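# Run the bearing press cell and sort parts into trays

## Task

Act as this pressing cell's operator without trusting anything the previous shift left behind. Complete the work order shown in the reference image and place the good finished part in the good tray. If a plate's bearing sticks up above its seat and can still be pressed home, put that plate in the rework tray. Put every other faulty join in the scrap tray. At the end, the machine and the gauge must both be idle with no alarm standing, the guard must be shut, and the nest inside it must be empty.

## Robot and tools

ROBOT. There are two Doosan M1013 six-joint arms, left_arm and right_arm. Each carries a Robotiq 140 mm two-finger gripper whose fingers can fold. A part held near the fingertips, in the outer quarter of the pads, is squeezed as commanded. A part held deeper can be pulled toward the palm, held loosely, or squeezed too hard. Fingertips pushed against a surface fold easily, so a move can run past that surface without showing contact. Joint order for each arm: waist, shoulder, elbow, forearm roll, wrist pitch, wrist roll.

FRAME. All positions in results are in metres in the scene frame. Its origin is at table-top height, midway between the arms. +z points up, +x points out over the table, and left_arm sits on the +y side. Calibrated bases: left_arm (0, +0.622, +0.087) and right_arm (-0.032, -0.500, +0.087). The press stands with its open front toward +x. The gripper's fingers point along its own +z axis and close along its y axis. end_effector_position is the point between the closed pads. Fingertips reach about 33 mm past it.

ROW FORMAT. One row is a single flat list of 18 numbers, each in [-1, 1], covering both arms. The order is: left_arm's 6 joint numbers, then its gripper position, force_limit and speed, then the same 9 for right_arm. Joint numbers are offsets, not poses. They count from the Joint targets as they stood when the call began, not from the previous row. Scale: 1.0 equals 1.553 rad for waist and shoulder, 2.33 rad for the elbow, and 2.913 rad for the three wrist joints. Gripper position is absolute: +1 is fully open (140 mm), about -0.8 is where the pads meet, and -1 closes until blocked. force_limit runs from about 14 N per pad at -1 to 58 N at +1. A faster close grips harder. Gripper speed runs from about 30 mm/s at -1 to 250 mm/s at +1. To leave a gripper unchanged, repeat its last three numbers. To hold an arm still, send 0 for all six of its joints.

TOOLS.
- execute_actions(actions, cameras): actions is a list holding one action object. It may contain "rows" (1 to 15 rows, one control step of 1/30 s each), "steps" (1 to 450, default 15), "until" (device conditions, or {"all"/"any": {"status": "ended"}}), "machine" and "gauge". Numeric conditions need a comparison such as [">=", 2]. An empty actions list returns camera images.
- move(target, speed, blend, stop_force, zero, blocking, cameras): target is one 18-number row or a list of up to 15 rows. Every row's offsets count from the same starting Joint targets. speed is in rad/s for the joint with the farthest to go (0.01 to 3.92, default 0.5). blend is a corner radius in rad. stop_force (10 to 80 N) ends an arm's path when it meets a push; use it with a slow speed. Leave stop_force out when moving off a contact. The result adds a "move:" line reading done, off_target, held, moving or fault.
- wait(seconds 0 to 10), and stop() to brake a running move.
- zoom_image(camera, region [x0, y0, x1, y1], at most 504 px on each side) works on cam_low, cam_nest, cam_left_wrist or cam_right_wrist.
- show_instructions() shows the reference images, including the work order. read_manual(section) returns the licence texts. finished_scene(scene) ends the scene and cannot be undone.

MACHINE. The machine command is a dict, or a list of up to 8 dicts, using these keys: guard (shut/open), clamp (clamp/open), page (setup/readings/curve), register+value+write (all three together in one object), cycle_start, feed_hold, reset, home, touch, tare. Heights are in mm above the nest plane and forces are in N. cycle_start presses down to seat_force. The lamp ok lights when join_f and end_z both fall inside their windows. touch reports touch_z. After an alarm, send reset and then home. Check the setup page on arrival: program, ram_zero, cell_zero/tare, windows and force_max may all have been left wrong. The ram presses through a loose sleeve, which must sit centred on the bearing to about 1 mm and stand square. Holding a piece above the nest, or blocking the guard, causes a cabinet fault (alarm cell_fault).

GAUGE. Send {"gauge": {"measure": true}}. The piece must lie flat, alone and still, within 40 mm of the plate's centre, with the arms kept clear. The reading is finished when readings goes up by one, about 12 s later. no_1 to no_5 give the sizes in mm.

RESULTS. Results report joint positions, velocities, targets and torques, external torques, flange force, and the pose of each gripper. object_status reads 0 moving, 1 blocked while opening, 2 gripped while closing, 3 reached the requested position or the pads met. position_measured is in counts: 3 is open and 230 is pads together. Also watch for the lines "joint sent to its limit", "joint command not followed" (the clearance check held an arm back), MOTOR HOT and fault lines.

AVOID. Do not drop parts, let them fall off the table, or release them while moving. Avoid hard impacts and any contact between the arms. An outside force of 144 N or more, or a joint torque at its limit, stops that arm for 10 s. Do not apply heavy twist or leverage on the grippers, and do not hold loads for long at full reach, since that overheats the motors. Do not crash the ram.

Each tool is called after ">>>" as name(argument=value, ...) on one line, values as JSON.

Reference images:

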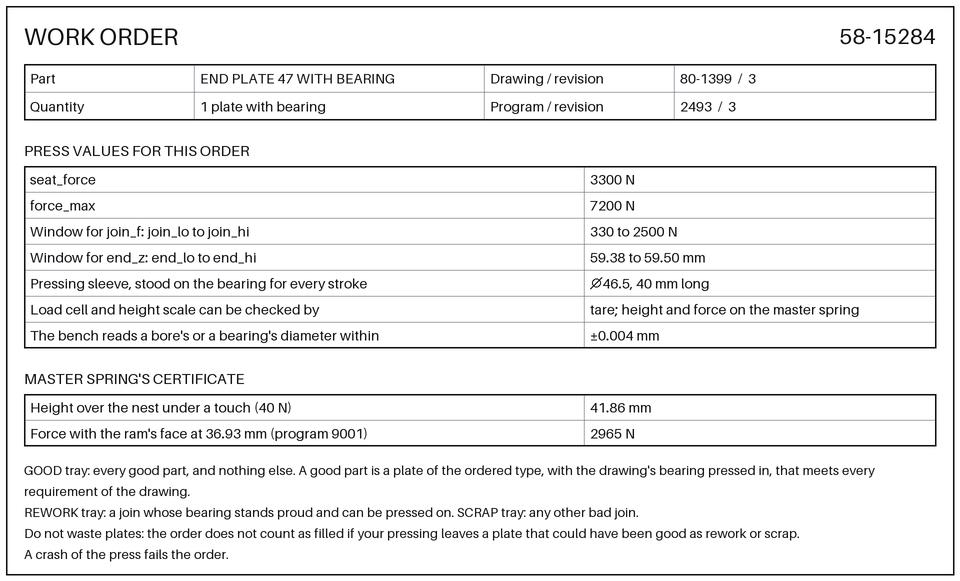

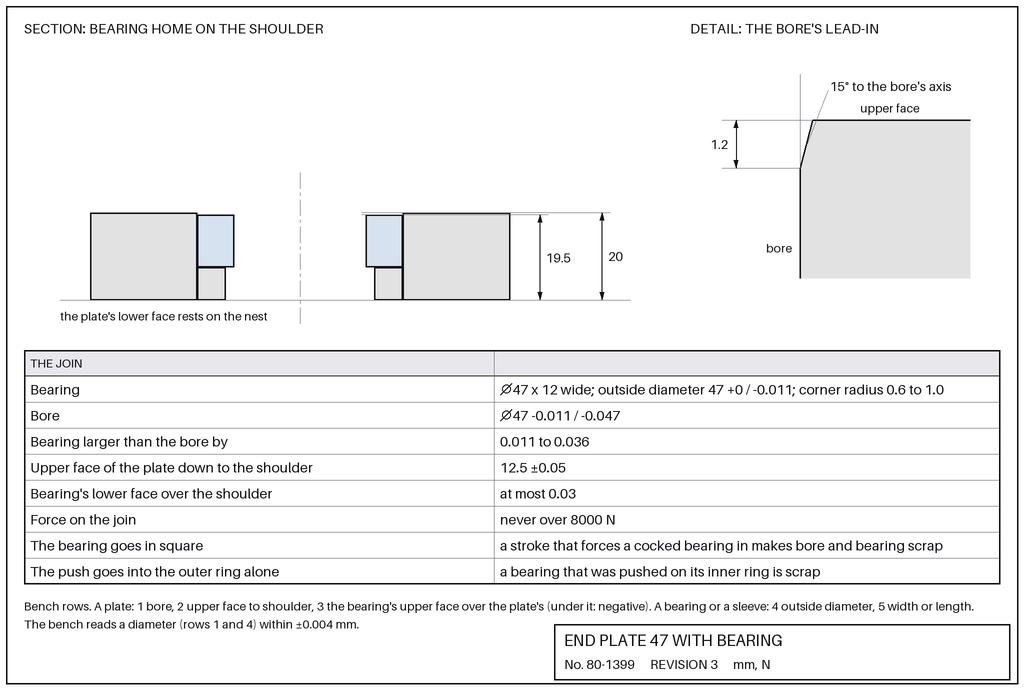

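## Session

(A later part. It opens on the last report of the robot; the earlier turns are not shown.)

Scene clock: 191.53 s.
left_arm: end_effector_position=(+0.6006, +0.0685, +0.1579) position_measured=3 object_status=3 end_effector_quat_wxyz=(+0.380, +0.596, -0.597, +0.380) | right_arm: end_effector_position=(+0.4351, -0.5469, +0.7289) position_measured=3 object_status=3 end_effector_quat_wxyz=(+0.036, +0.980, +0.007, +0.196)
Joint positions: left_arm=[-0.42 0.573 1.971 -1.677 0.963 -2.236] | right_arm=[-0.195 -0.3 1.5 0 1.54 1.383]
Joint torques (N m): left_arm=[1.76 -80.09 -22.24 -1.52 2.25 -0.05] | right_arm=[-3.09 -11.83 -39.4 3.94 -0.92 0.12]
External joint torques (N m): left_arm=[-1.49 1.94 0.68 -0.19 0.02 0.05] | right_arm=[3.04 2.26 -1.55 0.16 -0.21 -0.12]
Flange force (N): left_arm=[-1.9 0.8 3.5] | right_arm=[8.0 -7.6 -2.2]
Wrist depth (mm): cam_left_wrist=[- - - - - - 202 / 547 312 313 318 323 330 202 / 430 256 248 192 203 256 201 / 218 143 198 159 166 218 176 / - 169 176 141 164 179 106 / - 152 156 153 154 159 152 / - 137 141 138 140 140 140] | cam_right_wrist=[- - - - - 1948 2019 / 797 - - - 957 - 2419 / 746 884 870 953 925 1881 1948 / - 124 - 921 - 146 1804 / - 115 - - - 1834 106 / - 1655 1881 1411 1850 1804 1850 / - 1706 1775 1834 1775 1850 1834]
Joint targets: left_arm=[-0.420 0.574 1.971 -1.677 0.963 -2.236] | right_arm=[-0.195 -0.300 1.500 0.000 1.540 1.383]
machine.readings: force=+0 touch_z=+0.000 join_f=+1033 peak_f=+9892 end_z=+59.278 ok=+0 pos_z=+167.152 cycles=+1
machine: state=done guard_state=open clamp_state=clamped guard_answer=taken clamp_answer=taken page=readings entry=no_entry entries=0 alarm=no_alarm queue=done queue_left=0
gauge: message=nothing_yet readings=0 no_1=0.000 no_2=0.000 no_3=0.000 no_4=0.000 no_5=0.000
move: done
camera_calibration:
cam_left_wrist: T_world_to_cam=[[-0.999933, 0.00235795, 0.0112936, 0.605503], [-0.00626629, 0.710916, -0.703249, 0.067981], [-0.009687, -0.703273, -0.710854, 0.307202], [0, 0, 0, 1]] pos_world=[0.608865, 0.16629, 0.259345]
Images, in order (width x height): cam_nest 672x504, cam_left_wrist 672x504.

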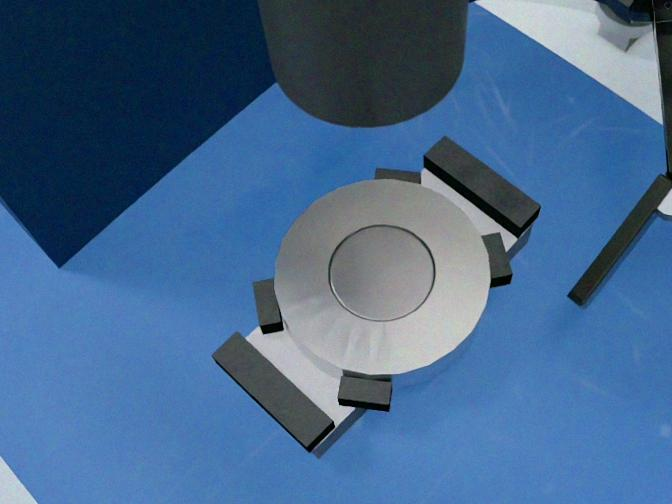

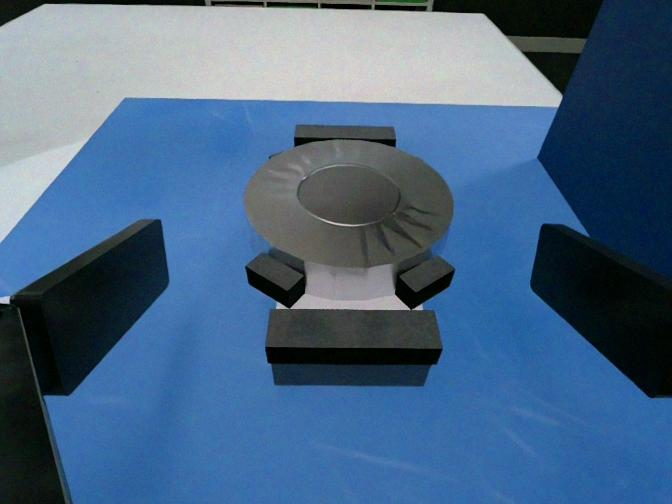

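>>> execute_actions(actions=[{"machine": {"clamp": "open"}, "steps": 5}])

>>> move(target=[-0.0377, 0.0241, -0.0148, -0.0184, -0.0111, 0.0031, 1, 1, 1, 0, 0, 0, 0, 0, 0, 1, 1, 1], speed=0.05, cameras=["cam_left_wrist", "cam_nest"])

Scene clock: 224.50 s.
left_arm: end_effector_position=(+0.6005, +0.0684, +0.1579) position_measured=3 object_status=3 end_effector_quat_wxyz=(+0.380, +0.596, -0.597, +0.380) | right_arm: end_effector_position=(+0.4351, -0.5469, +0.7289) position_measured=3 object_status=3 end_effector_quat_wxyz=(+0.036, +0.980, +0.007, +0.196)
Joint positions: left_arm=[-0.42 0.574 1.971 -1.677 0.963 -2.236] | right_arm=[-0.195 -0.3 1.5 0 1.54 1.383]
Joint torques (N m): left_arm=[2.04 -79.76 -22.45 -1.65 2.22 -0.15] | right_arm=[-2.6 -11.86 -39.43 3.92 -1.01 0.07]
External joint torques (N m): left_arm=[-1.94 1.61 0.78 -0.09 0.06 0.15] | right_arm=[2.54 2.33 -1.49 0.18 -0.13 -0.07]
Flange force (N): left_arm=[-1.5 1.6 3.6] | right_arm=[7.7 -6.3 -2.2]
Wrist depth (mm): cam_left_wrist=[- - - - 791 4997 202 / - 321 309 318 326 328 202 / - 257 248 193 243 265 202 / 216 143 199 159 165 202 176 / - 168 175 141 163 179 106 / - 151 156 152 154 159 151 / - 137 141 138 139 140 140] | cam_right_wrist=[- - - - - 1931 1965 / - - - - - 1865 2158 / 741 - 891 - - 1897 2019 / 751 147 873 891 - 1775 1931 / - 115 898 891 867 - 106 / - 1733 1706 1819 1761 1789 - / - 1706 1747 783 1850 1804 -]
Joint targets: left_arm=[-0.420 0.574 1.971 -1.677 0.963 -2.236] | right_arm=[-0.195 -0.300 1.500 0.000 1.540 1.383]
Tool commands: left_gripper/position=+1.0 left_gripper/force_limit=+1.0 left_gripper/speed=+1.0 right_gripper/position=+1.0 right_gripper/force_limit=+1.0 right_gripper/speed=+1.0
machine.readings: force=+0 touch_z=+0.000 join_f=+1033 peak_f=+9892 end_z=+59.278 ok=+0 pos_z=+167.152 cycles=+1
machine: state=idle guard_state=open clamp_state=between guard_answer=taken clamp_answer=taken page=readings entry=no_entry entries=0 alarm=no_alarm queue=running queue_left=0
gauge: message=nothing_yet readings=0 no_1=0.000 no_2=0.000 no_3=0.000 no_4=0.000 no_5=0.000

Scene clock: 225.97 s.
left_arm: end_effector_position=(+0.6004, +0.0250, +0.1440) position_measured=3 object_status=3 end_effector_quat_wxyz=(+0.380, +0.596, -0.597, +0.379) | right_arm: end_effector_position=(+0.4351, -0.5469, +0.7289) position_measured=3 object_status=3 end_effector_quat_wxyz=(+0.036, +0.980, +0.007, +0.196)
Joint positions: left_arm=[-0.478 0.611 1.937 -1.731 0.931 -2.227] | right_arm=[-0.195 -0.3 1.5 0 1.54 1.383]
Joint torques (N m): left_arm=[2.65 -82.97 -22.59 -1.87 2.2 -0.1] | right_arm=[-2.83 -11.74 -39.39 3.98 -0.95 0.16]
External joint torques (N m): left_arm=[-2.4 1.33 0.93 0.07 0.09 0.1] | right_arm=[2.79 2.11 -1.61 0.13 -0.18 -0.15]
Flange force (N): left_arm=[-0.8 2.3 3.3] | right_arm=[7.7 -6.9 -2.3]
Wrist depth (mm): cam_left_wrist=[- 735 738 - - - 184 / - 300 300 287 542 293 193 / 231 233 234 167 190 242 202 / - 143 136 138 138 190 176 / - 153 135 116 121 162 106 / - 141 110 119 116 144 140 / - 124 119 95 96 127 130] | cam_right_wrist=[- - 949 1000 867 1897 1965 / - 831 895 - - 1789 2019 / 739 - - 945 - 1931 2116 / - 125 - 987 - 1865 1865 / - 867 891 - - - 106 / - 1693 1706 1706 1789 1865 1881 / - 1655 1931 929 1775 1819 -]
Joint targets: left_arm=[-0.478 0.611 1.937 -1.731 0.931 -2.227] | right_arm=[-0.195 -0.300 1.500 0.000 1.540 1.383]
machine.readings: force=+0 touch_z=+0.000 join_f=+1033 peak_f=+9892 end_z=+59.278 ok=+0 pos_z=+167.152 cycles=+1
machine: state=idle guard_state=open clamp_state=open guard_answer=taken clamp_answer=taken page=readings entry=no_entry entries=0 alarm=no_alarm queue=running queue_left=0
gauge: message=nothing_yet readings=0 no_1=0.000 no_2=0.000 no_3=0.000 no_4=0.000 no_5=0.000
move: done
camera_calibration:
cam_left_wrist: T_world_to_cam=[[-0.999935, 0.00235564, 0.0111514, 0.6056], [-0.00616528, 0.711114, -0.70305, 0.0889241], [-0.00958607, -0.703073, -0.711053, 0.266618], [0, 0, 0, 1]] pos_world=[0.608665, 0.12279, 0.245345]
Images, in order (width x height): cam_nest 672x504, cam_left_wrist 672x504.

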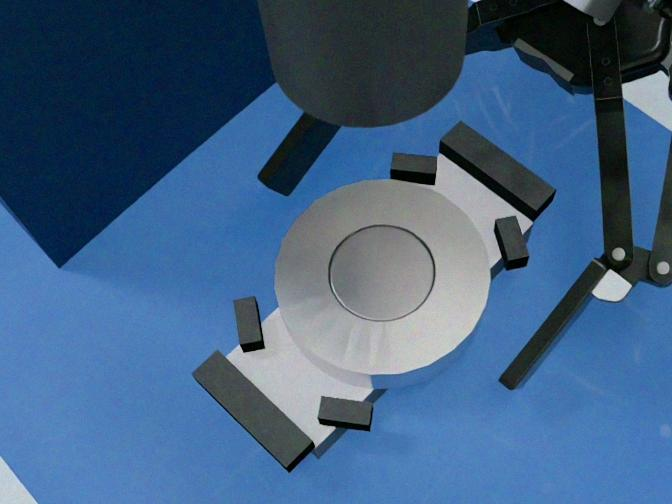

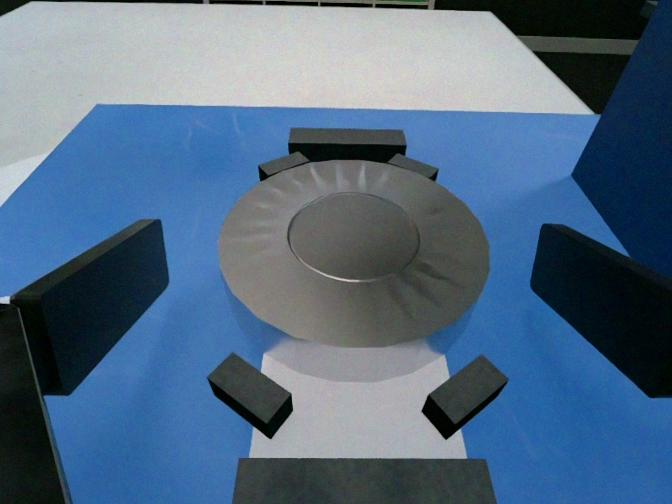

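>>> move(target=[0.0025, -0.0016, 0.0010, 0.0012, 0.0008, -0.0002, 1, 1, 1, 0, 0, 0, 0, 0, 0, 1, 1, 1], speed=0.05)

>>> execute_actions(actions=[{"rows": [[0, 0, 0, 0, 0, 0, -1, 0.2, -1, 0, 0, 0, 0, 0, 0, 1, 1, 1]], "steps": 90}], cameras=["cam_left_wrist", "cam_nest"])

Scene clock: 253.97 s.
left_arm: end_effector_position=(+0.6005, +0.0278, +0.1449) position_measured=3 object_status=3 end_effector_quat_wxyz=(+0.380, +0.596, -0.597, +0.380) | right_arm: end_effector_position=(+0.4351, -0.5469, +0.7289) position_measured=3 object_status=3 end_effector_quat_wxyz=(+0.036, +0.980, +0.007, +0.196)
Joint positions: left_arm=[-0.474 0.608 1.939 -1.728 0.933 -2.228] | right_arm=[-0.195 -0.3 1.5 0 1.54 1.383]
Joint torques (N m): left_arm=[2.05 -82.3 -22.37 -1.59 2.23 -0.1] | right_arm=[-2.82 -11.79 -39.23 3.94 -0.94 0.09]
External joint torques (N m): left_arm=[-1.98 1.1 0.65 -0.21 0.06 0.1] | right_arm=[2.79 2.16 -1.76 0.17 -0.19 -0.09]
Flange force (N): left_arm=[-0.8 2.1 3.2] | right_arm=[8.1 -6.9 -2.6]
Wrist depth (mm): cam_left_wrist=[641 - - - 726 - 184 / - - 288 287 298 295 193 / 222 234 235 168 191 244 202 / - 143 143 139 140 191 177 / - 154 154 118 122 162 106 / - 141 114 122 117 146 138 / 124 125 120 96 96 128 131] | cam_right_wrist=[- 921 953 873 - 1850 2057 / - 925 945 - - 1897 1965 / 710 - - - - 1948 1914 / - 124 - - 921 1897 1931 / - 116 - - - 1733 106 / - 1693 1720 1850 1819 1789 - / - 1720 909 1693 1680 1881 -]
Joint targets: left_arm=[-0.474 0.608 1.939 -1.728 0.933 -2.228] | right_arm=[-0.195 -0.300 1.500 0.000 1.540 1.383]
machine.readings: force=+0 touch_z=+0.000 join_f=+1033 peak_f=+9892 end_z=+59.278 ok=+0 pos_z=+167.152 cycles=+1
machine: state=idle guard_state=open clamp_state=open guard_answer=taken clamp_answer=taken page=readings entry=no_entry entries=0 alarm=no_alarm queue=done queue_left=0
gauge: message=nothing_yet readings=0 no_1=0.000 no_2=0.000 no_3=0.000 no_4=0.000 no_5=0.000
move: done

Scene clock: 257.17 s.
left_arm: end_effector_position=(+0.6005, +0.0279, +0.1450) position_measured=86 object_status=2 end_effector_quat_wxyz=(+0.380, +0.596, -0.597, +0.380) | right_arm: end_effector_position=(+0.4351, -0.5469, +0.7289) position_measured=3 object_status=3 end_effector_quat_wxyz=(+0.036, +0.980, +0.007, +0.196)
Joint positions: left_arm=[-0.474 0.608 1.939 -1.728 0.933 -2.228] | right_arm=[-0.195 -0.3 1.5 0 1.54 1.383]
Joint torques (N m): left_arm=[-0.1 -78.79 -23.67 -2.12 0.98 -0.23] | right_arm=[-2.87 -11.87 -39.1 3.99 -0.93 0.12]
External joint torques (N m): left_arm=[0.32 -2.54 1.96 0.31 1.34 0.23] | right_arm=[2.81 2.29 -1.86 0.11 -0.21 -0.11]
Flange force (N): left_arm=[0.7 5.2 -5.5] | right_arm=[8.5 -7.0 -2.7]
Wrist depth (mm): cam_left_wrist=[656 - 740 852 - 3054 185 / 516 302 304 287 276 298 185 / - 235 237 168 192 245 202 / 192 198 137 140 140 135 192 / - 89 133 118 122 113 85 / - - 114 122 117 141 - / - - 119 96 96 - -] | cam_right_wrist=[- 891 - - - 1965 1965 / - - - 945 - 1897 1965 / 717 - - 884 - 1931 1983 / - 125 - - - 145 1897 / - 856 860 - - 1850 106 / - 1693 1667 - 1761 1834 1819 / - 1733 1630 792 1761 1595 1865]
Joint targets: left_arm=[-0.474 0.608 1.939 -1.728 0.933 -2.228] | right_arm=[-0.195 -0.300 1.500 0.000 1.540 1.383]
machine.readings: force=+0 touch_z=+0.000 join_f=+1033 peak_f=+9892 end_z=+59.278 ok=+0 pos_z=+167.152 cycles=+1
machine: state=idle guard_state=open clamp_state=open guard_answer=taken clamp_answer=taken page=readings entry=no_entry entries=0 alarm=no_alarm queue=done queue_left=0
gauge: message=nothing_yet readings=0 no_1=0.000 no_2=0.000 no_3=0.000 no_4=0.000 no_5=0.000
camera_calibration:
cam_left_wrist: T_world_to_cam=[[-0.999934, 0.00242835, 0.0112226, 0.605655], [-0.00616633, 0.710915, -0.70325, 0.087641], [-0.00968604, -0.703273, -0.710854, 0.269406], [0, 0, 0, 1]] pos_world=[0.608765, 0.12569, 0.246345]
Images, in order (width x height): cam_nest 672x504, cam_left_wrist 672x504.

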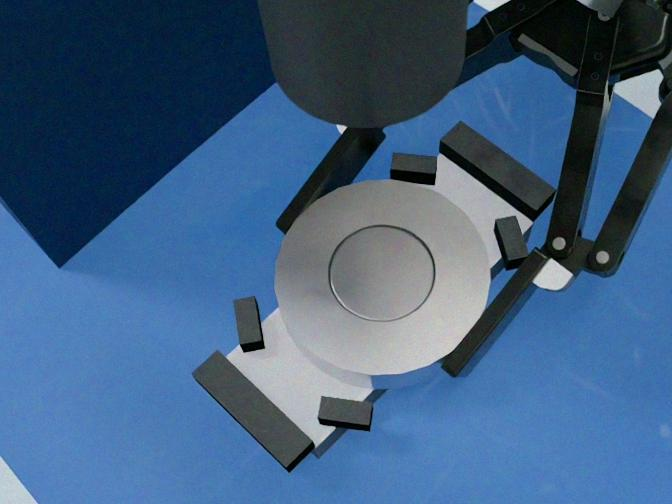

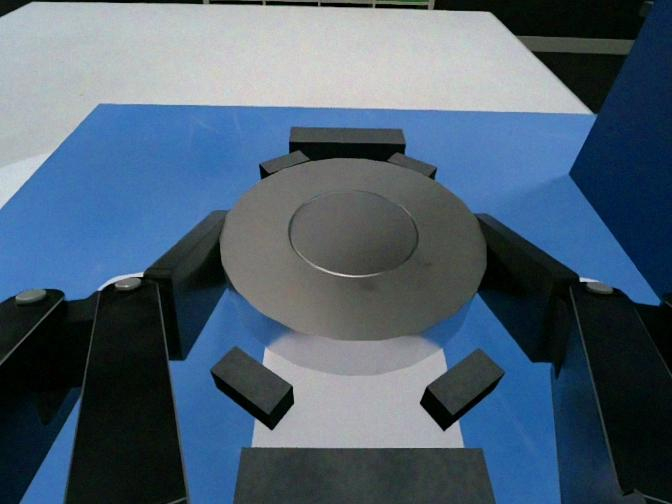

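>>> move(target=[-0.0009, -0.0229, -0.0018, 0.0096, -0.0022, -0.0167, -1, 0.2, -1, 0, 0, 0, 0, 0, 0, 1, 1, 1], speed=0.06, cameras=["cam_left_wrist", "cam_nest"])

Scene clock: 282.50 s.
left_arm: end_effector_position=(+0.5999, +0.0271, +0.1700) position_measured=86 object_status=2 end_effector_quat_wxyz=(+0.380, +0.596, -0.597, +0.380) | right_arm: end_effector_position=(+0.4351, -0.5469, +0.7289) position_measured=3 object_status=3 end_effector_quat_wxyz=(+0.036, +0.980, +0.007, +0.196)
Joint positions: left_arm=[-0.476 0.573 1.935 -1.7 0.927 -2.276] | right_arm=[-0.195 -0.3 1.5 0 1.54 1.383]
Joint torques (N m): left_arm=[1.85 -85.51 -25.48 -2.56 3.02 -0.25] | right_arm=[-2.58 -11.78 -39.29 3.93 -0.94 0.09]
External joint torques (N m): left_arm=[-1.74 5.88 2.33 0.71 -0.79 0.25] | right_arm=[2.5 2.14 -1.76 0.18 -0.2 -0.08]
Flange force (N): left_arm=[-6.2 -0.2 6.0] | right_arm=[7.9 -6.1 -2.6]
Wrist depth (mm): cam_left_wrist=[- - - - 800 3436 184 / - 542 542 555 532 604 191 / 398 278 291 169 263 288 202 / - 235 137 139 140 143 200 / - 89 133 118 122 113 85 / - - 160 145 149 171 - / - - 145 131 134 150 -] | cam_right_wrist=[- 891 - - - 1897 1965 / - 909 - - - 1931 1897 / 754 837 - - 925 1865 - / - 126 - - - 146 1948 / - 117 - - - 1865 106 / - 1667 1720 1402 1775 1804 - / - 1680 1572 1643 1819 1834 -]
Joint targets: left_arm=[-0.476 0.573 1.935 -1.700 0.927 -2.276] | right_arm=[-0.195 -0.300 1.500 0.000 1.540 1.383]
machine.readings: force=+0 touch_z=+0.000 join_f=+1033 peak_f=+9892 end_z=+59.278 ok=+0 pos_z=+167.152 cycles=+1
machine: state=idle guard_state=open clamp_state=open guard_answer=taken clamp_answer=taken page=readings entry=no_entry entries=0 alarm=no_alarm queue=done queue_left=0
gauge: message=nothing_yet readings=0 no_1=0.000 no_2=0.000 no_3=0.000 no_4=0.000 no_5=0.000
move: done
camera_calibration:
cam_left_wrist: T_world_to_cam=[[-0.999936, 0.00250076, 0.01101, 0.604927], [-0.00596608, 0.710863, -0.703305, 0.105687], [-0.00958541, -0.703326, -0.710803, 0.286542], [0, 0, 0, 1]] pos_world=[0.608265, 0.12489, 0.271345]
Images, in order (width x height): cam_nest 672x504, cam_left_wrist 672x504.

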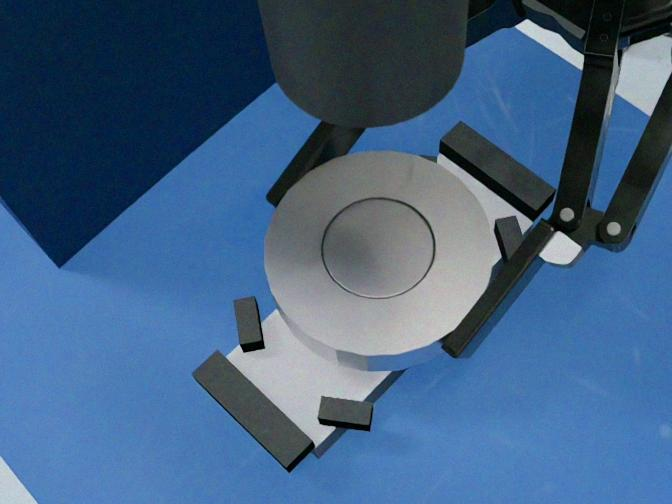

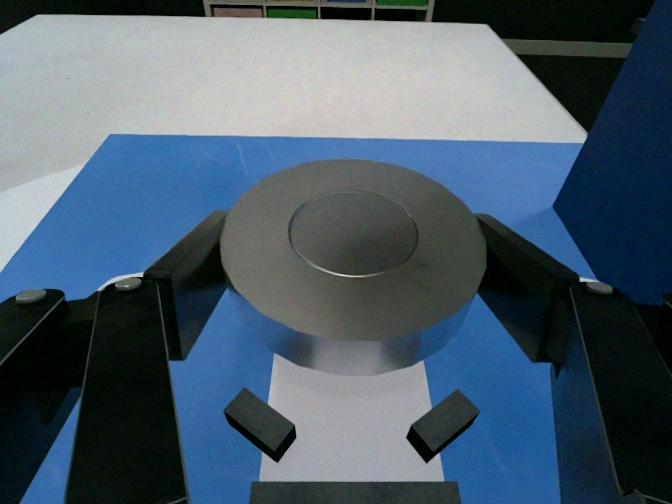

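>>> move(target=[[0.2179, -0.1385, 0.0373, 0.1137, 0.0762, -0.0472, -1, 0.2, -1, 0, 0, 0, 0, 0, 0, 1, 1, 1], [0.2031, -0.1433, -0.1222, 0.5321, 0.1110, 0.2494, -1, 0.2, -1, 0, 0, 0, 0, 0, 0, 1, 1, 1], [0.1822, 0.2296, -0.2544, 0.9606, 0.1799, 0.5337, -1, 0.2, -1, 0, 0, 0, 0, 0, 0, 1, 1, 1]], speed=[0.25, 0.7, 0.6], blend=[0.05, 0.15, 0], cameras=["cam_left_wrist", "cam_low", "cam_nest"])

Scene clock: 320.27 s.
left_arm: end_effector_position=(+0.6757, +0.4912, +0.2449) position_measured=86 object_status=2 end_effector_quat_wxyz=(-0.072, +0.100, +0.991, -0.045) | right_arm: end_effector_position=(+0.4351, -0.5469, +0.7289) position_measured=3 object_status=3 end_effector_quat_wxyz=(+0.036, +0.980, +0.007, +0.196)
Joint positions: left_arm=[-0.162 0.38 1.641 -0.107 1.259 -1.522] | right_arm=[-0.195 -0.3 1.5 0 1.54 1.383]
Joint torques (N m): left_arm=[3.84 -82.05 -49.96 7.11 0.64 -0.12] | right_arm=[-2.89 -11.53 -39.34 3.99 -0.92 0.11]
External joint torques (N m): left_arm=[-3.76 5.72 12.26 -3.5 -0.16 0.11] | right_arm=[2.82 1.93 -1.66 0.11 -0.22 -0.11]
External joint torques when the fault began: left_arm=[-2.54 1.98 33.06 -9.37 0.42 0.14]
Flange force (N): left_arm=[15.4 -4.9 19.2] | right_arm=[7.5 -7.1 -2.4]
Flange force when the fault began (N): left_arm=[62.0 -5.0 42.5]
Wrist depth (mm): cam_left_wrist=[360 353 341 334 328 320 317 / 370 340 351 348 340 333 326 / 382 377 369 168 344 344 340 / - 354 137 139 140 122 341 / - 89 125 118 122 113 86 / - - - 334 - - - / - - 423 416 387 - -] | cam_right_wrist=[887 898 913 941 1005 1914 2001 / - 925 906 - 937 2057 1914 / 767 867 953 - 902 1865 1983 / - 145 891 - - - 1914 / - 116 - - - 1914 106 / - 1693 1667 1789 1720 1865 - / - 1667 1720 770 1720 1881 -]
Joint targets: left_arm=[-0.162 0.380 1.641 -0.107 1.259 -1.522] | right_arm=[-0.195 -0.300 1.500 0.000 1.540 1.383]
Tool commands: left_gripper/position=-1.0 left_gripper/force_limit=+0.2 left_gripper/speed=-1.0 right_gripper/position=+1.0 right_gripper/force_limit=+1.0 right_gripper/speed=+1.0
FORCE FAULT: contact force on the left arm reached its limit, and that arm stopped for 10 seconds. The contact can be on any part of that arm, not only on its tool. That arm's remaining commands of this call were not run. That arm's target is now where it stood when the stop ended, not its last command. That arm accepts commands again.
machine.readings: force=+0 touch_z=+0.000 join_f=+1033 peak_f=+9892 end_z=+59.278 ok=+0 pos_z=+167.152 cycles=+1
machine: state=idle guard_state=open clamp_state=open guard_answer=taken clamp_answer=taken page=readings entry=no_entry entries=0 alarm=no_alarm queue=done queue_left=0
gauge: message=nothing_yet readings=0 no_1=0.000 no_2=0.000 no_3=0.000 no_4=0.000 no_5=0.000
move: fault (left_arm); path passed 2 of 3 targets; left_arm: the forearm roll is farthest, 1.205 rad from its target
camera_calibration:
cam_left_wrist: T_world_to_cam=[[0.183778, 0.978303, -0.0956489, -0.574321], [0.963345, -0.159909, 0.215396, -0.623397], [0.195428, -0.131728, -0.971831, 0.311601], [0, 0, 0, 1]] pos_world=[0.645199, 0.50322, 0.382168]
Images, in order (width x height): cam_low 672x504, cam_nest 672x504, cam_left_wrist 672x504.

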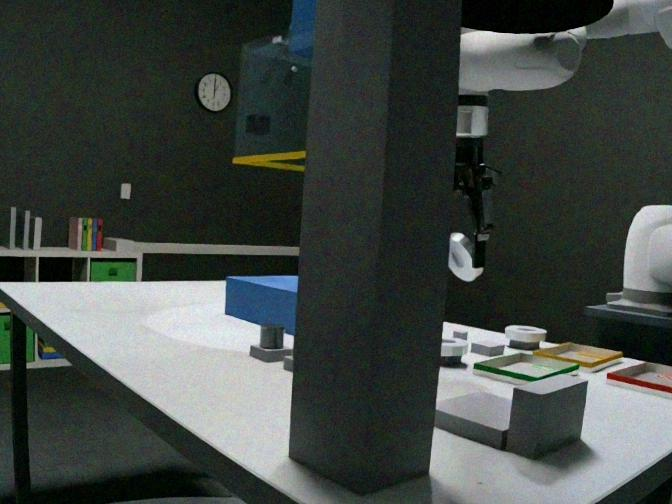

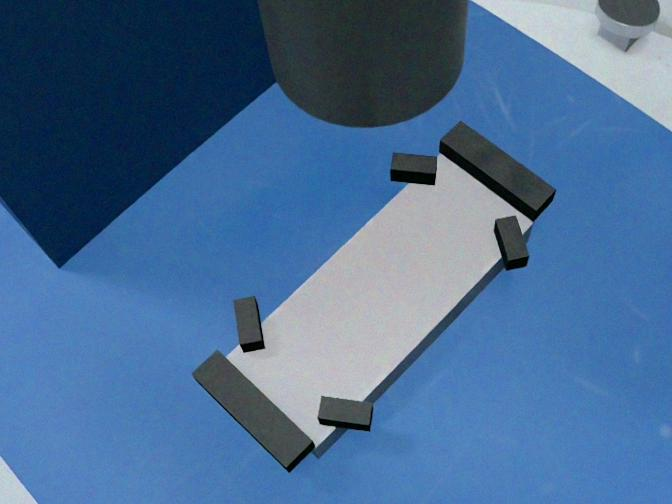

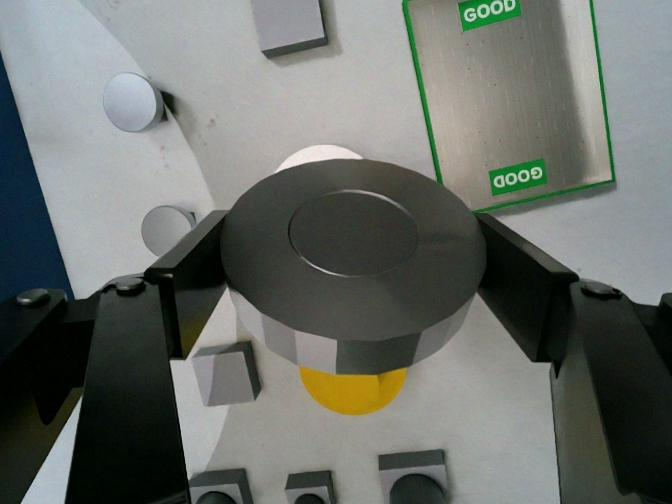

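>>> move(target=[-0.1533, -0.0837, 0.0468, 0, 0, 0, -1, 0.2, -1, 0, 0, 0, 0, 0, 0, 1, 1, 1], speed=0.15, cameras=["cam_left_wrist", "cam_low"])

Scene clock: 345.57 s.
left_arm: end_effector_position=(+0.5671, +0.3625, +0.2796) position_measured=86 object_status=2 end_effector_quat_wxyz=(-0.067, +0.218, +0.973, -0.038) | right_arm: end_effector_position=(+0.4351, -0.5469, +0.7289) position_measured=3 object_status=3 end_effector_quat_wxyz=(+0.036, +0.980, +0.007, +0.196)
Joint positions: left_arm=[-0.4 0.25 1.75 -0.107 1.259 -1.522] | right_arm=[-0.195 -0.3 1.5 0 1.54 1.383]
Joint torques (N m): left_arm=[2.11 -68.24 -41.33 3.83 0.47 -0.15] | right_arm=[-2.87 -11.81 -39.26 3.99 -0.94 0.13]
External joint torques (N m): left_arm=[-1.95 4.4 3.21 -0.18 -0.06 0.15] | right_arm=[2.84 2.12 -1.78 0.12 -0.2 -0.13]
Flange force (N): left_arm=[-1.1 -2.1 6.8] | right_arm=[8.1 -7.1 -2.6]
Wrist depth (mm): cam_left_wrist=[- 376 374 365 361 346 342 / 307 - 386 379 372 366 356 / 314 393 400 168 380 378 368 / 329 320 137 140 140 132 386 / - 89 124 118 122 112 85 / - - 356 467 430 - - / - - 363 468 453 - -] | cam_right_wrist=[884 - 925 921 - 1931 2001 / - 873 929 - - 1897 1931 / 708 797 - - - 1834 1881 / - 126 1019 827 - 1804 1897 / - 116 - - - - 106 / - 1643 1720 1550 1618 1819 1834 / - - 895 803 1720 1804 1881]
Joint targets: left_arm=[-0.400 0.250 1.750 -0.107 1.259 -1.522] | right_arm=[-0.195 -0.300 1.500 0.000 1.540 1.383]
machine.readings: force=+0 touch_z=+0.000 join_f=+1033 peak_f=+9892 end_z=+59.278 ok=+0 pos_z=+167.152 cycles=+1
machine: state=idle guard_state=open clamp_state=open guard_answer=taken clamp_answer=taken page=readings entry=no_entry entries=0 alarm=no_alarm queue=done queue_left=0
gauge: message=nothing_yet readings=0 no_1=0.000 no_2=0.000 no_3=0.000 no_4=0.000 no_5=0.000
move: done
camera_calibration:
cam_left_wrist: T_world_to_cam=[[0.411053, 0.906561, -0.0958274, -0.527971], [0.894207, -0.380529, 0.235779, -0.43329], [0.177283, -0.182607, -0.967071, 0.376931], [0, 0, 0, 1]] pos_world=[0.537652, 0.382589, 0.416085]
Images, in order (width x height): cam_low 672x504, cam_left_wrist 672x504.

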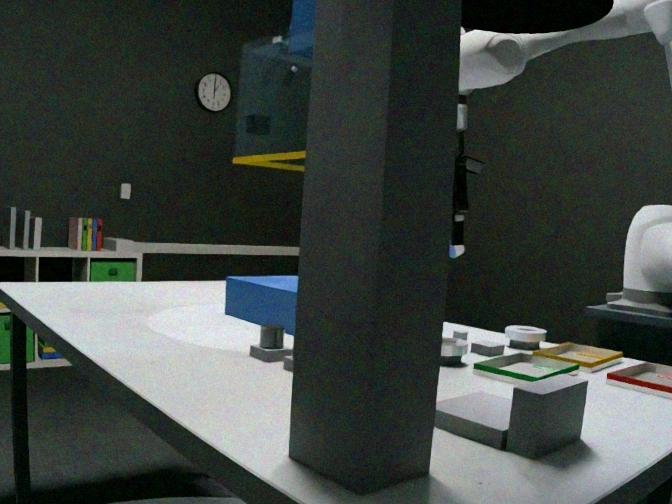

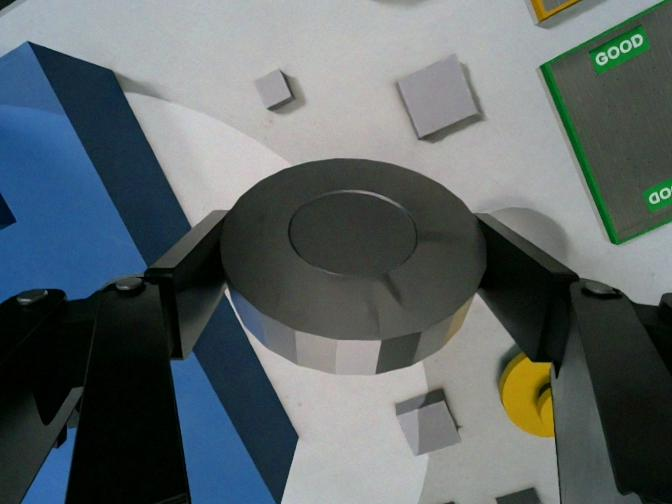

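>>> move(target=[0.0401, 0.1045, 0.0749, 0.3837, 0.0871, 0.2369, -1, 0.2, -1, 0, 0, 0, 0, 0, 0, 1, 1, 1], speed=0.5, cameras=["cam_left_wrist", "cam_low"])

Scene clock: 356.17 s.
left_arm: end_effector_position=(+0.6201, +0.7211, +0.2801) position_measured=86 object_status=2 end_effector_quat_wxyz=(-0.380, +0.596, +0.596, +0.380) | right_arm: end_effector_position=(+0.4351, -0.5469, +0.7289) position_measured=3 object_status=3 end_effector_quat_wxyz=(+0.036, +0.980, +0.007, +0.196)
Joint positions: left_arm=[-0.337 0.412 1.925 1.011 1.512 -0.832] | right_arm=[-0.195 -0.3 1.5 0 1.54 1.383]
Joint torques (N m): left_arm=[1.96 -77.07 -34.67 4.85 3 -0.26] | right_arm=[-2.65 -11.8 -39.24 3.96 -0.94 0.13]
External joint torques (N m): left_arm=[-1.98 3.37 2.57 -1.21 -0.84 0.26] | right_arm=[2.59 2.2 -1.72 0.14 -0.2 -0.12]
Flange force (N): left_arm=[-6.4 -2.2 -0.1] | right_arm=[7.9 -6.3 -2.5]
Wrist depth (mm): cam_left_wrist=[- 3097 2971 2971 3097 3097 - / 2618 2618 2819 2856 2649 2618 - / 2135 2094 2156 169 2156 2199 2416 / 1759 1832 137 140 145 142 1863 / - 89 130 118 122 113 85 / - - 386 384 390 - - / - - 345 349 345 - -] | cam_right_wrist=[860 834 - - 961 1850 2019 / - - 891 - - 1897 1914 / 762 - 965 - - 1965 1914 / - 125 - - 898 1897 1881 / - 135 - 987 840 1804 106 / - 1680 1834 1804 1775 1761 1819 / - 1680 1667 1804 1761 1706 1819]
Joint targets: left_arm=[-0.337 0.412 1.925 1.011 1.513 -0.832] | right_arm=[-0.195 -0.300 1.500 0.000 1.540 1.383]
machine.readings: force=+0 touch_z=+0.000 join_f=+1033 peak_f=+9892 end_z=+59.278 ok=+0 pos_z=+167.152 cycles=+1
machine: state=idle guard_state=open clamp_state=open guard_answer=taken clamp_answer=taken page=readings entry=no_entry entries=0 alarm=no_alarm queue=done queue_left=0
gauge: message=nothing_yet readings=0 no_1=0.000 no_2=0.000 no_3=0.000 no_4=0.000 no_5=0.000
move: done
camera_calibration:
cam_left_wrist: T_world_to_cam=[[0.999938, -0.00143958, 0.0110851, -0.615227], [0.00677378, -0.710817, -0.703344, 0.707202], [0.008892, 0.703375, -0.710763, -0.172746], [0, 0, 0, 1]] pos_world=[0.611934, 0.623311, 0.381445]
Images, in order (width x height): cam_low 672x504, cam_left_wrist 672x504.

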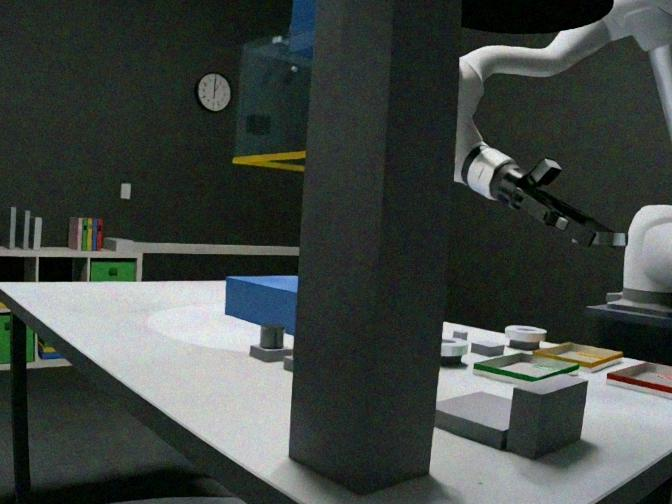

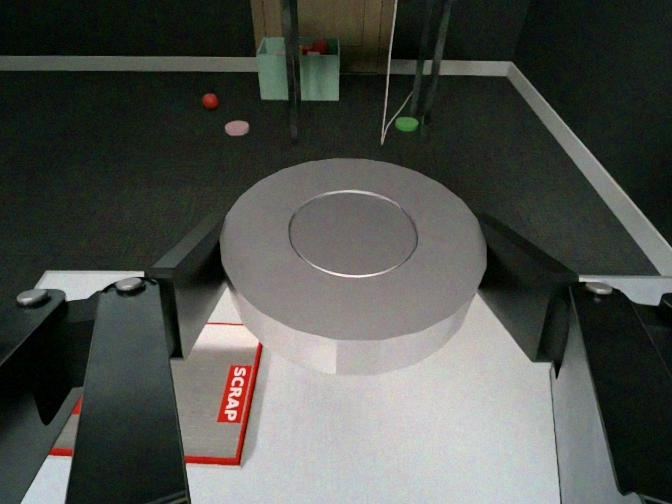

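>>> move(target=[0.0931, 0.3329, -0.2503, 0.0299, -0.0214, 0.0379, -1, 0.2, -1, 0, 0, 0, 0, 0, 0, 1, 1, 1], speed=0.25, cameras=["cam_left_wrist", "cam_low"])

Scene clock: 363.90 s.
left_arm: end_effector_position=(+0.9094, +0.7521, +0.1103) position_measured=86 object_status=2 end_effector_quat_wxyz=(-0.379, +0.597, +0.597, +0.380) | right_arm: end_effector_position=(+0.4351, -0.5469, +0.7289) position_measured=3 object_status=3 end_effector_quat_wxyz=(+0.036, +0.980, +0.007, +0.196)
Joint positions: left_arm=[-0.193 0.929 1.341 1.098 1.45 -0.721] | right_arm=[-0.195 -0.3 1.5 0 1.54 1.383]
Joint torques (N m): left_arm=[2.6 -124.55 -35.93 4.88 2.59 -0.08] | right_arm=[-2.59 -11.8 -39.23 3.98 -0.89 0.16]
External joint torques (N m): left_arm=[-2.55 6.52 1.57 -1.18 -0.66 0.08] | right_arm=[2.54 2.24 -1.71 0.12 -0.24 -0.16]
Flange force (N): left_arm=[-8.0 3.1 -0.3] | right_arm=[7.9 -6.1 -2.4]
Wrist depth (mm): cam_left_wrist=[4149 2819 2587 2856 2649 2557 - / 2290 2339 2557 1963 2416 2199 - / 1832 350 350 169 171 358 346 / 285 296 137 139 140 143 294 / - 89 134 118 122 113 85 / - - 195 180 186 - - / - - 166 163 163 163 -] | cam_right_wrist=[- - 929 978 917 2001 1931 / - 929 - - 949 1897 - / 751 - - - - 2501 1931 / - 146 937 - - 1789 1897 / - 117 770 - 937 1850 106 / - 1720 1747 1643 1819 1775 - / - 1667 1693 1618 1747 1834 1775]
Joint targets: left_arm=[-0.193 0.929 1.341 1.098 1.450 -0.721] | right_arm=[-0.195 -0.300 1.500 0.000 1.540 1.383]
machine.readings: force=+0 touch_z=+0.000 join_f=+1033 peak_f=+9892 end_z=+59.278 ok=+0 pos_z=+167.152 cycles=+1
machine: state=idle guard_state=open clamp_state=open guard_answer=taken clamp_answer=taken page=readings entry=no_entry entries=0 alarm=no_alarm queue=done queue_left=0
gauge: message=nothing_yet readings=0 no_1=0.000 no_2=0.000 no_3=0.000 no_4=0.000 no_5=0.000
move: done
camera_calibration:
cam_left_wrist: T_world_to_cam=[[0.999926, -0.00228382, 0.0119319, -0.902001], [0.00676144, -0.71137, -0.702786, 0.608104], [0.010093, 0.702814, -0.711302, -0.318409], [0, 0, 0, 1]] pos_world=[0.901036, 0.654309, 0.211645]
Images, in order (width x height): cam_low 672x504, cam_left_wrist 672x504.

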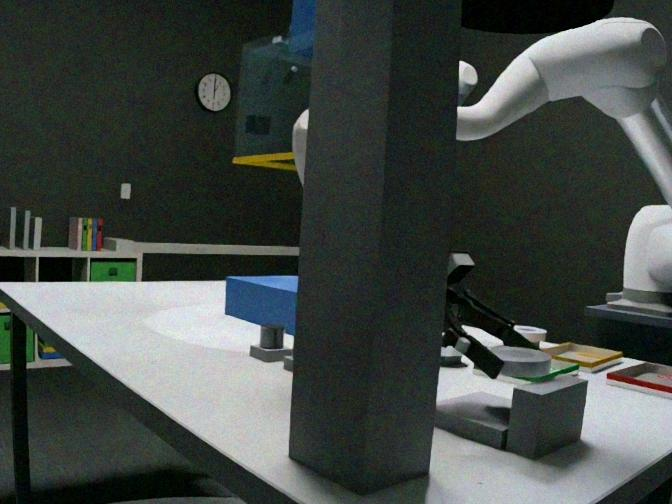

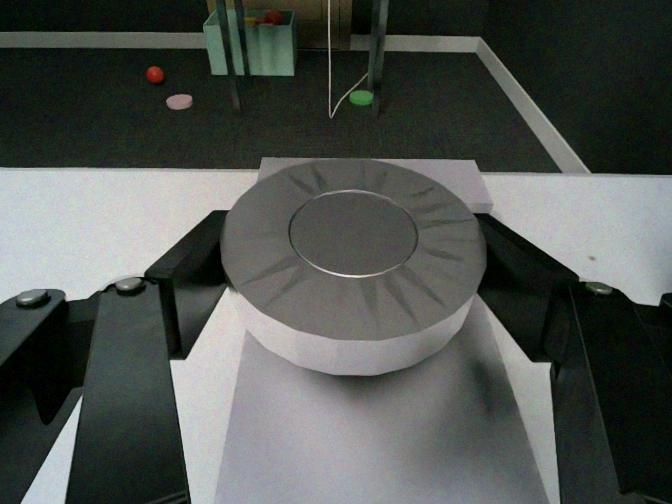

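>>> zoom_image(camera="cam_low", region=[420, 240, 672, 480])

Scaled by 2.000 from the camera's 672x504 image, which has a finer 960x720 frame.

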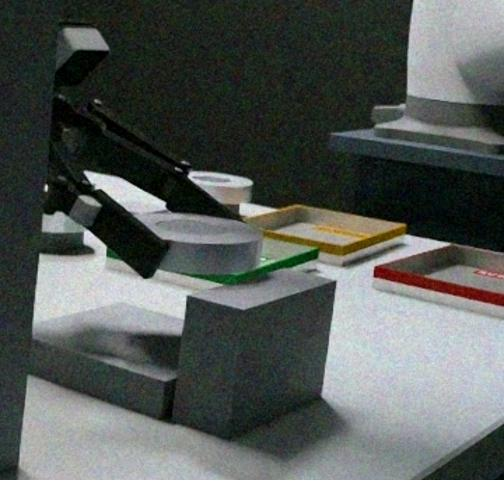

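>>> move(target=[0.0015, 0.0413, -0.0145, 0.0016, -0.0046, -0.0088, -1, 0.2, -1, 0, 0, 0, 0, 0, 0, 1, 1, 1], speed=0.05, cameras=["cam_left_wrist", "cam_low"])

>>> zoom_image(camera="cam_low", region=[420, 300, 600, 480])

Scene clock: 389.23 s.
left_arm: end_effector_position=(+0.9208, +0.7518, +0.0653) position_measured=86 object_status=2 end_effector_quat_wxyz=(-0.380, +0.596, +0.596, +0.380) | right_arm: end_effector_position=(+0.4351, -0.5469, +0.7289) position_measured=3 object_status=3 end_effector_quat_wxyz=(+0.036, +0.980, +0.007, +0.196)
Joint positions: left_arm=[-0.19 0.993 1.307 1.103 1.437 -0.747] | right_arm=[-0.195 -0.3 1.5 0 1.54 1.383]
Joint torques (N m): left_arm=[8.2 -83.54 -25.01 -3 -12.6 -0.15] | right_arm=[-2.75 -12.05 -39.27 3.99 -0.92 0.13]
External joint torques (N m): left_arm=[-8.02 -37.57 -8.63 6.6 14.59 0.15] | right_arm=[2.72 2.43 -1.7 0.11 -0.21 -0.13]
Flange force (N): left_arm=[37.6 -16.4 -30.4] | right_arm=[8.3 -6.7 -2.4]
Wrist depth (mm): cam_left_wrist=[- 2221 2557 2856 3012 - 1593 / 2199 2221 - - 177 2443 327 / 272 273 154 152 151 279 281 / - 231 140 141 141 132 230 / - 89 134 131 133 113 85 / - - 138 135 140 139 - / - - 122 122 125 123 -] | cam_right_wrist=[- - - - - 1897 1897 / - - 941 - 1024 2038 1931 / 729 749 891 - - 1789 1931 / - 124 - - 909 - 1850 / - 125 891 - 921 1850 106 / - 1706 1747 - 1706 1761 - / - 1655 902 884 1775 2019 -]
Joint targets: left_arm=[-0.190 0.993 1.307 1.103 1.437 -0.747] | right_arm=[-0.195 -0.300 1.500 0.000 1.540 1.383]
machine.readings: force=+0 touch_z=+0.000 join_f=+1033 peak_f=+9892 end_z=+59.278 ok=+0 pos_z=+167.152 cycles=+1
machine: state=idle guard_state=open clamp_state=open guard_answer=taken clamp_answer=taken page=readings entry=no_entry entries=0 alarm=no_alarm queue=done queue_left=0
gauge: message=nothing_yet readings=0 no_1=0.000 no_2=0.000 no_3=0.000 no_4=0.000 no_5=0.000
move: done
camera_calibration:
cam_left_wrist: T_world_to_cam=[[0.999942, -0.00130333, 0.0106609, -0.913505], [0.00657648, -0.710465, -0.703702, 0.575848], [0.00849134, 0.703731, -0.710416, -0.34954], [0, 0, 0, 1]] pos_world=[0.912634, 0.653911, 0.166645]
Images, in order (width x height): cam_low 672x504, cam_left_wrist 672x504.

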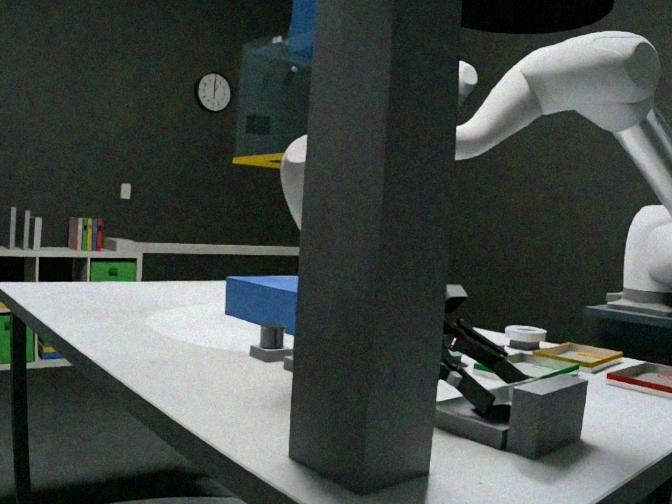

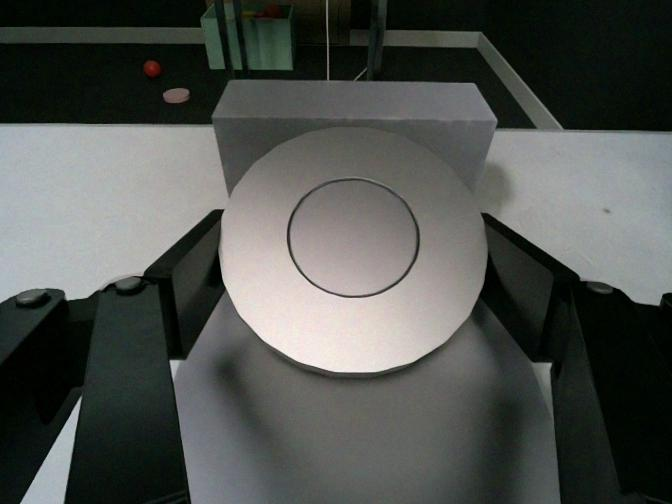

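Scaled by 2.800 from the camera's 672x504 image, which has a finer 960x720 frame.

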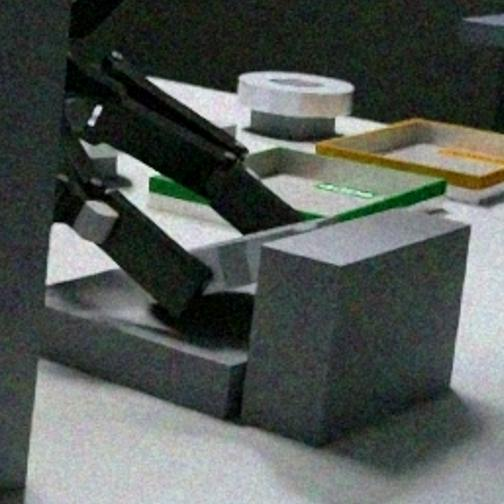

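>>> move(target=[-0.0205, -0.0194, -0.0064, -0.0082, 0.0143, 0.0103, -1, 0.2, -1, 0, 0, 0, 0, 0, 0, 1, 1, 1], speed=0.04, cameras=["cam_left_wrist", "cam_low"])

>>> zoom_image(camera="cam_low", region=[420, 300, 600, 480])

Scene clock: 413.93 s.
left_arm: end_effector_position=(+0.9207, +0.7211, +0.0996) position_measured=86 object_status=2 end_effector_quat_wxyz=(-0.380, +0.597, +0.596, +0.380) | right_arm: end_effector_position=(+0.4351, -0.5469, +0.7289) position_measured=3 object_status=3 end_effector_quat_wxyz=(+0.036, +0.980, +0.007, +0.196)
Joint positions: left_arm=[-0.222 0.963 1.293 1.079 1.478 -0.717] | right_arm=[-0.195 -0.3 1.5 0 1.54 1.383]
Joint torques (N m): left_arm=[1.28 -126.03 -37.49 5.29 2.67 -0.1] | right_arm=[-2.66 -11.83 -39.33 3.99 -0.91 0.16]
External joint torques (N m): left_arm=[-1.24 5.32 2.76 -1.49 -0.74 0.1] | right_arm=[2.59 2.25 -1.62 0.11 -0.22 -0.15]
Flange force (N): left_arm=[-5.9 -1.5 1.2] | right_arm=[7.8 -6.3 -2.3]
Wrist depth (mm): cam_left_wrist=[3490 3054 2748 2783 3097 2471 - / 2390 2290 2471 2339 2443 2221 - / 329 332 155 153 156 339 340 / 268 - 139 141 141 132 276 / - 89 133 130 132 112 85 / - - 173 169 174 174 - / - - 163 162 164 - -] | cam_right_wrist=[- - 937 - 1010 1865 - / - - - - 957 - 1948 / 744 - 945 - 933 1931 1897 / - 125 - 873 - 1865 1865 / - 856 895 945 917 1804 106 / - 1655 1733 1948 1706 1865 1914 / - 2530 1693 775 1789 1931 1775]
Joint targets: left_arm=[-0.222 0.963 1.293 1.079 1.478 -0.717] | right_arm=[-0.195 -0.300 1.500 0.000 1.540 1.383]
machine.readings: force=+0 touch_z=+0.000 join_f=+1033 peak_f=+9892 end_z=+59.278 ok=+0 pos_z=+167.152 cycles=+1
machine: state=idle guard_state=open clamp_state=open guard_answer=taken clamp_answer=taken page=readings entry=no_entry entries=0 alarm=no_alarm queue=done queue_left=0
gauge: message=nothing_yet readings=0 no_1=0.000 no_2=0.000 no_3=0.000 no_4=0.000 no_5=0.000
move: done
camera_calibration:
cam_left_wrist: T_world_to_cam=[[0.999951, -0.00214043, 0.00966823, -0.913097], [0.00527919, -0.710803, -0.703371, 0.579572], [0.00837772, 0.703388, -0.710757, -0.303251], [0, 0, 0, 1]] pos_world=[0.912533, 0.62331, 0.200944]
Images, in order (width x height): cam_low 672x504, cam_left_wrist 672x504.

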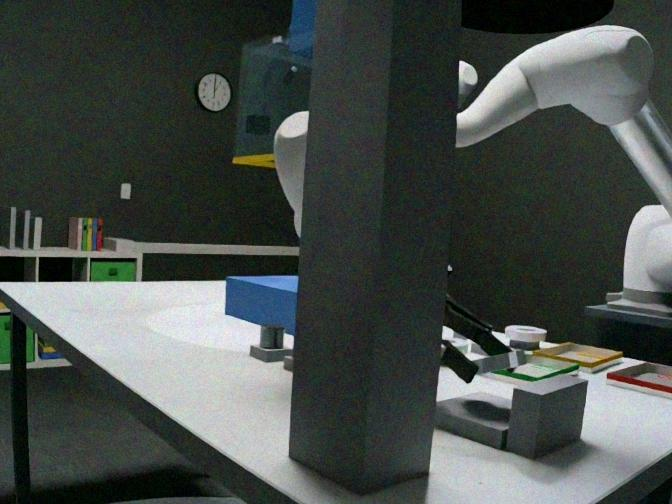

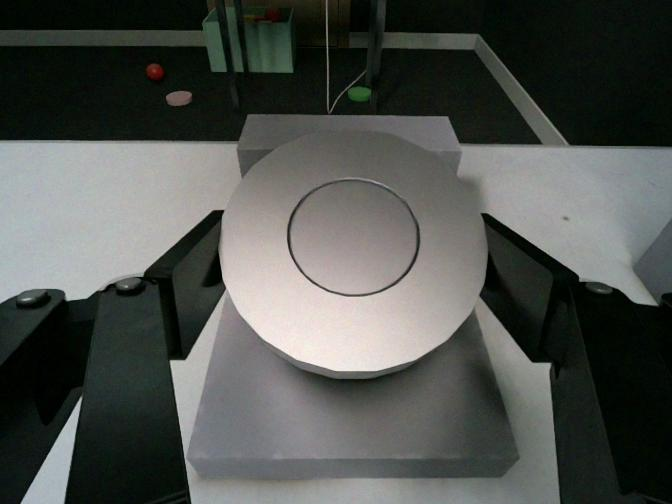

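Scaled by 2.800 from the camera's 672x504 image, which has a finer 960x720 frame.

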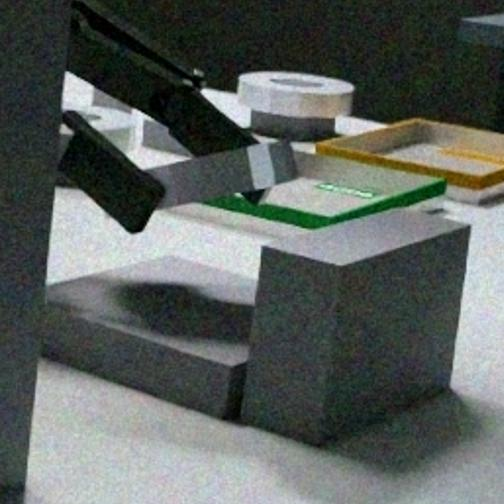

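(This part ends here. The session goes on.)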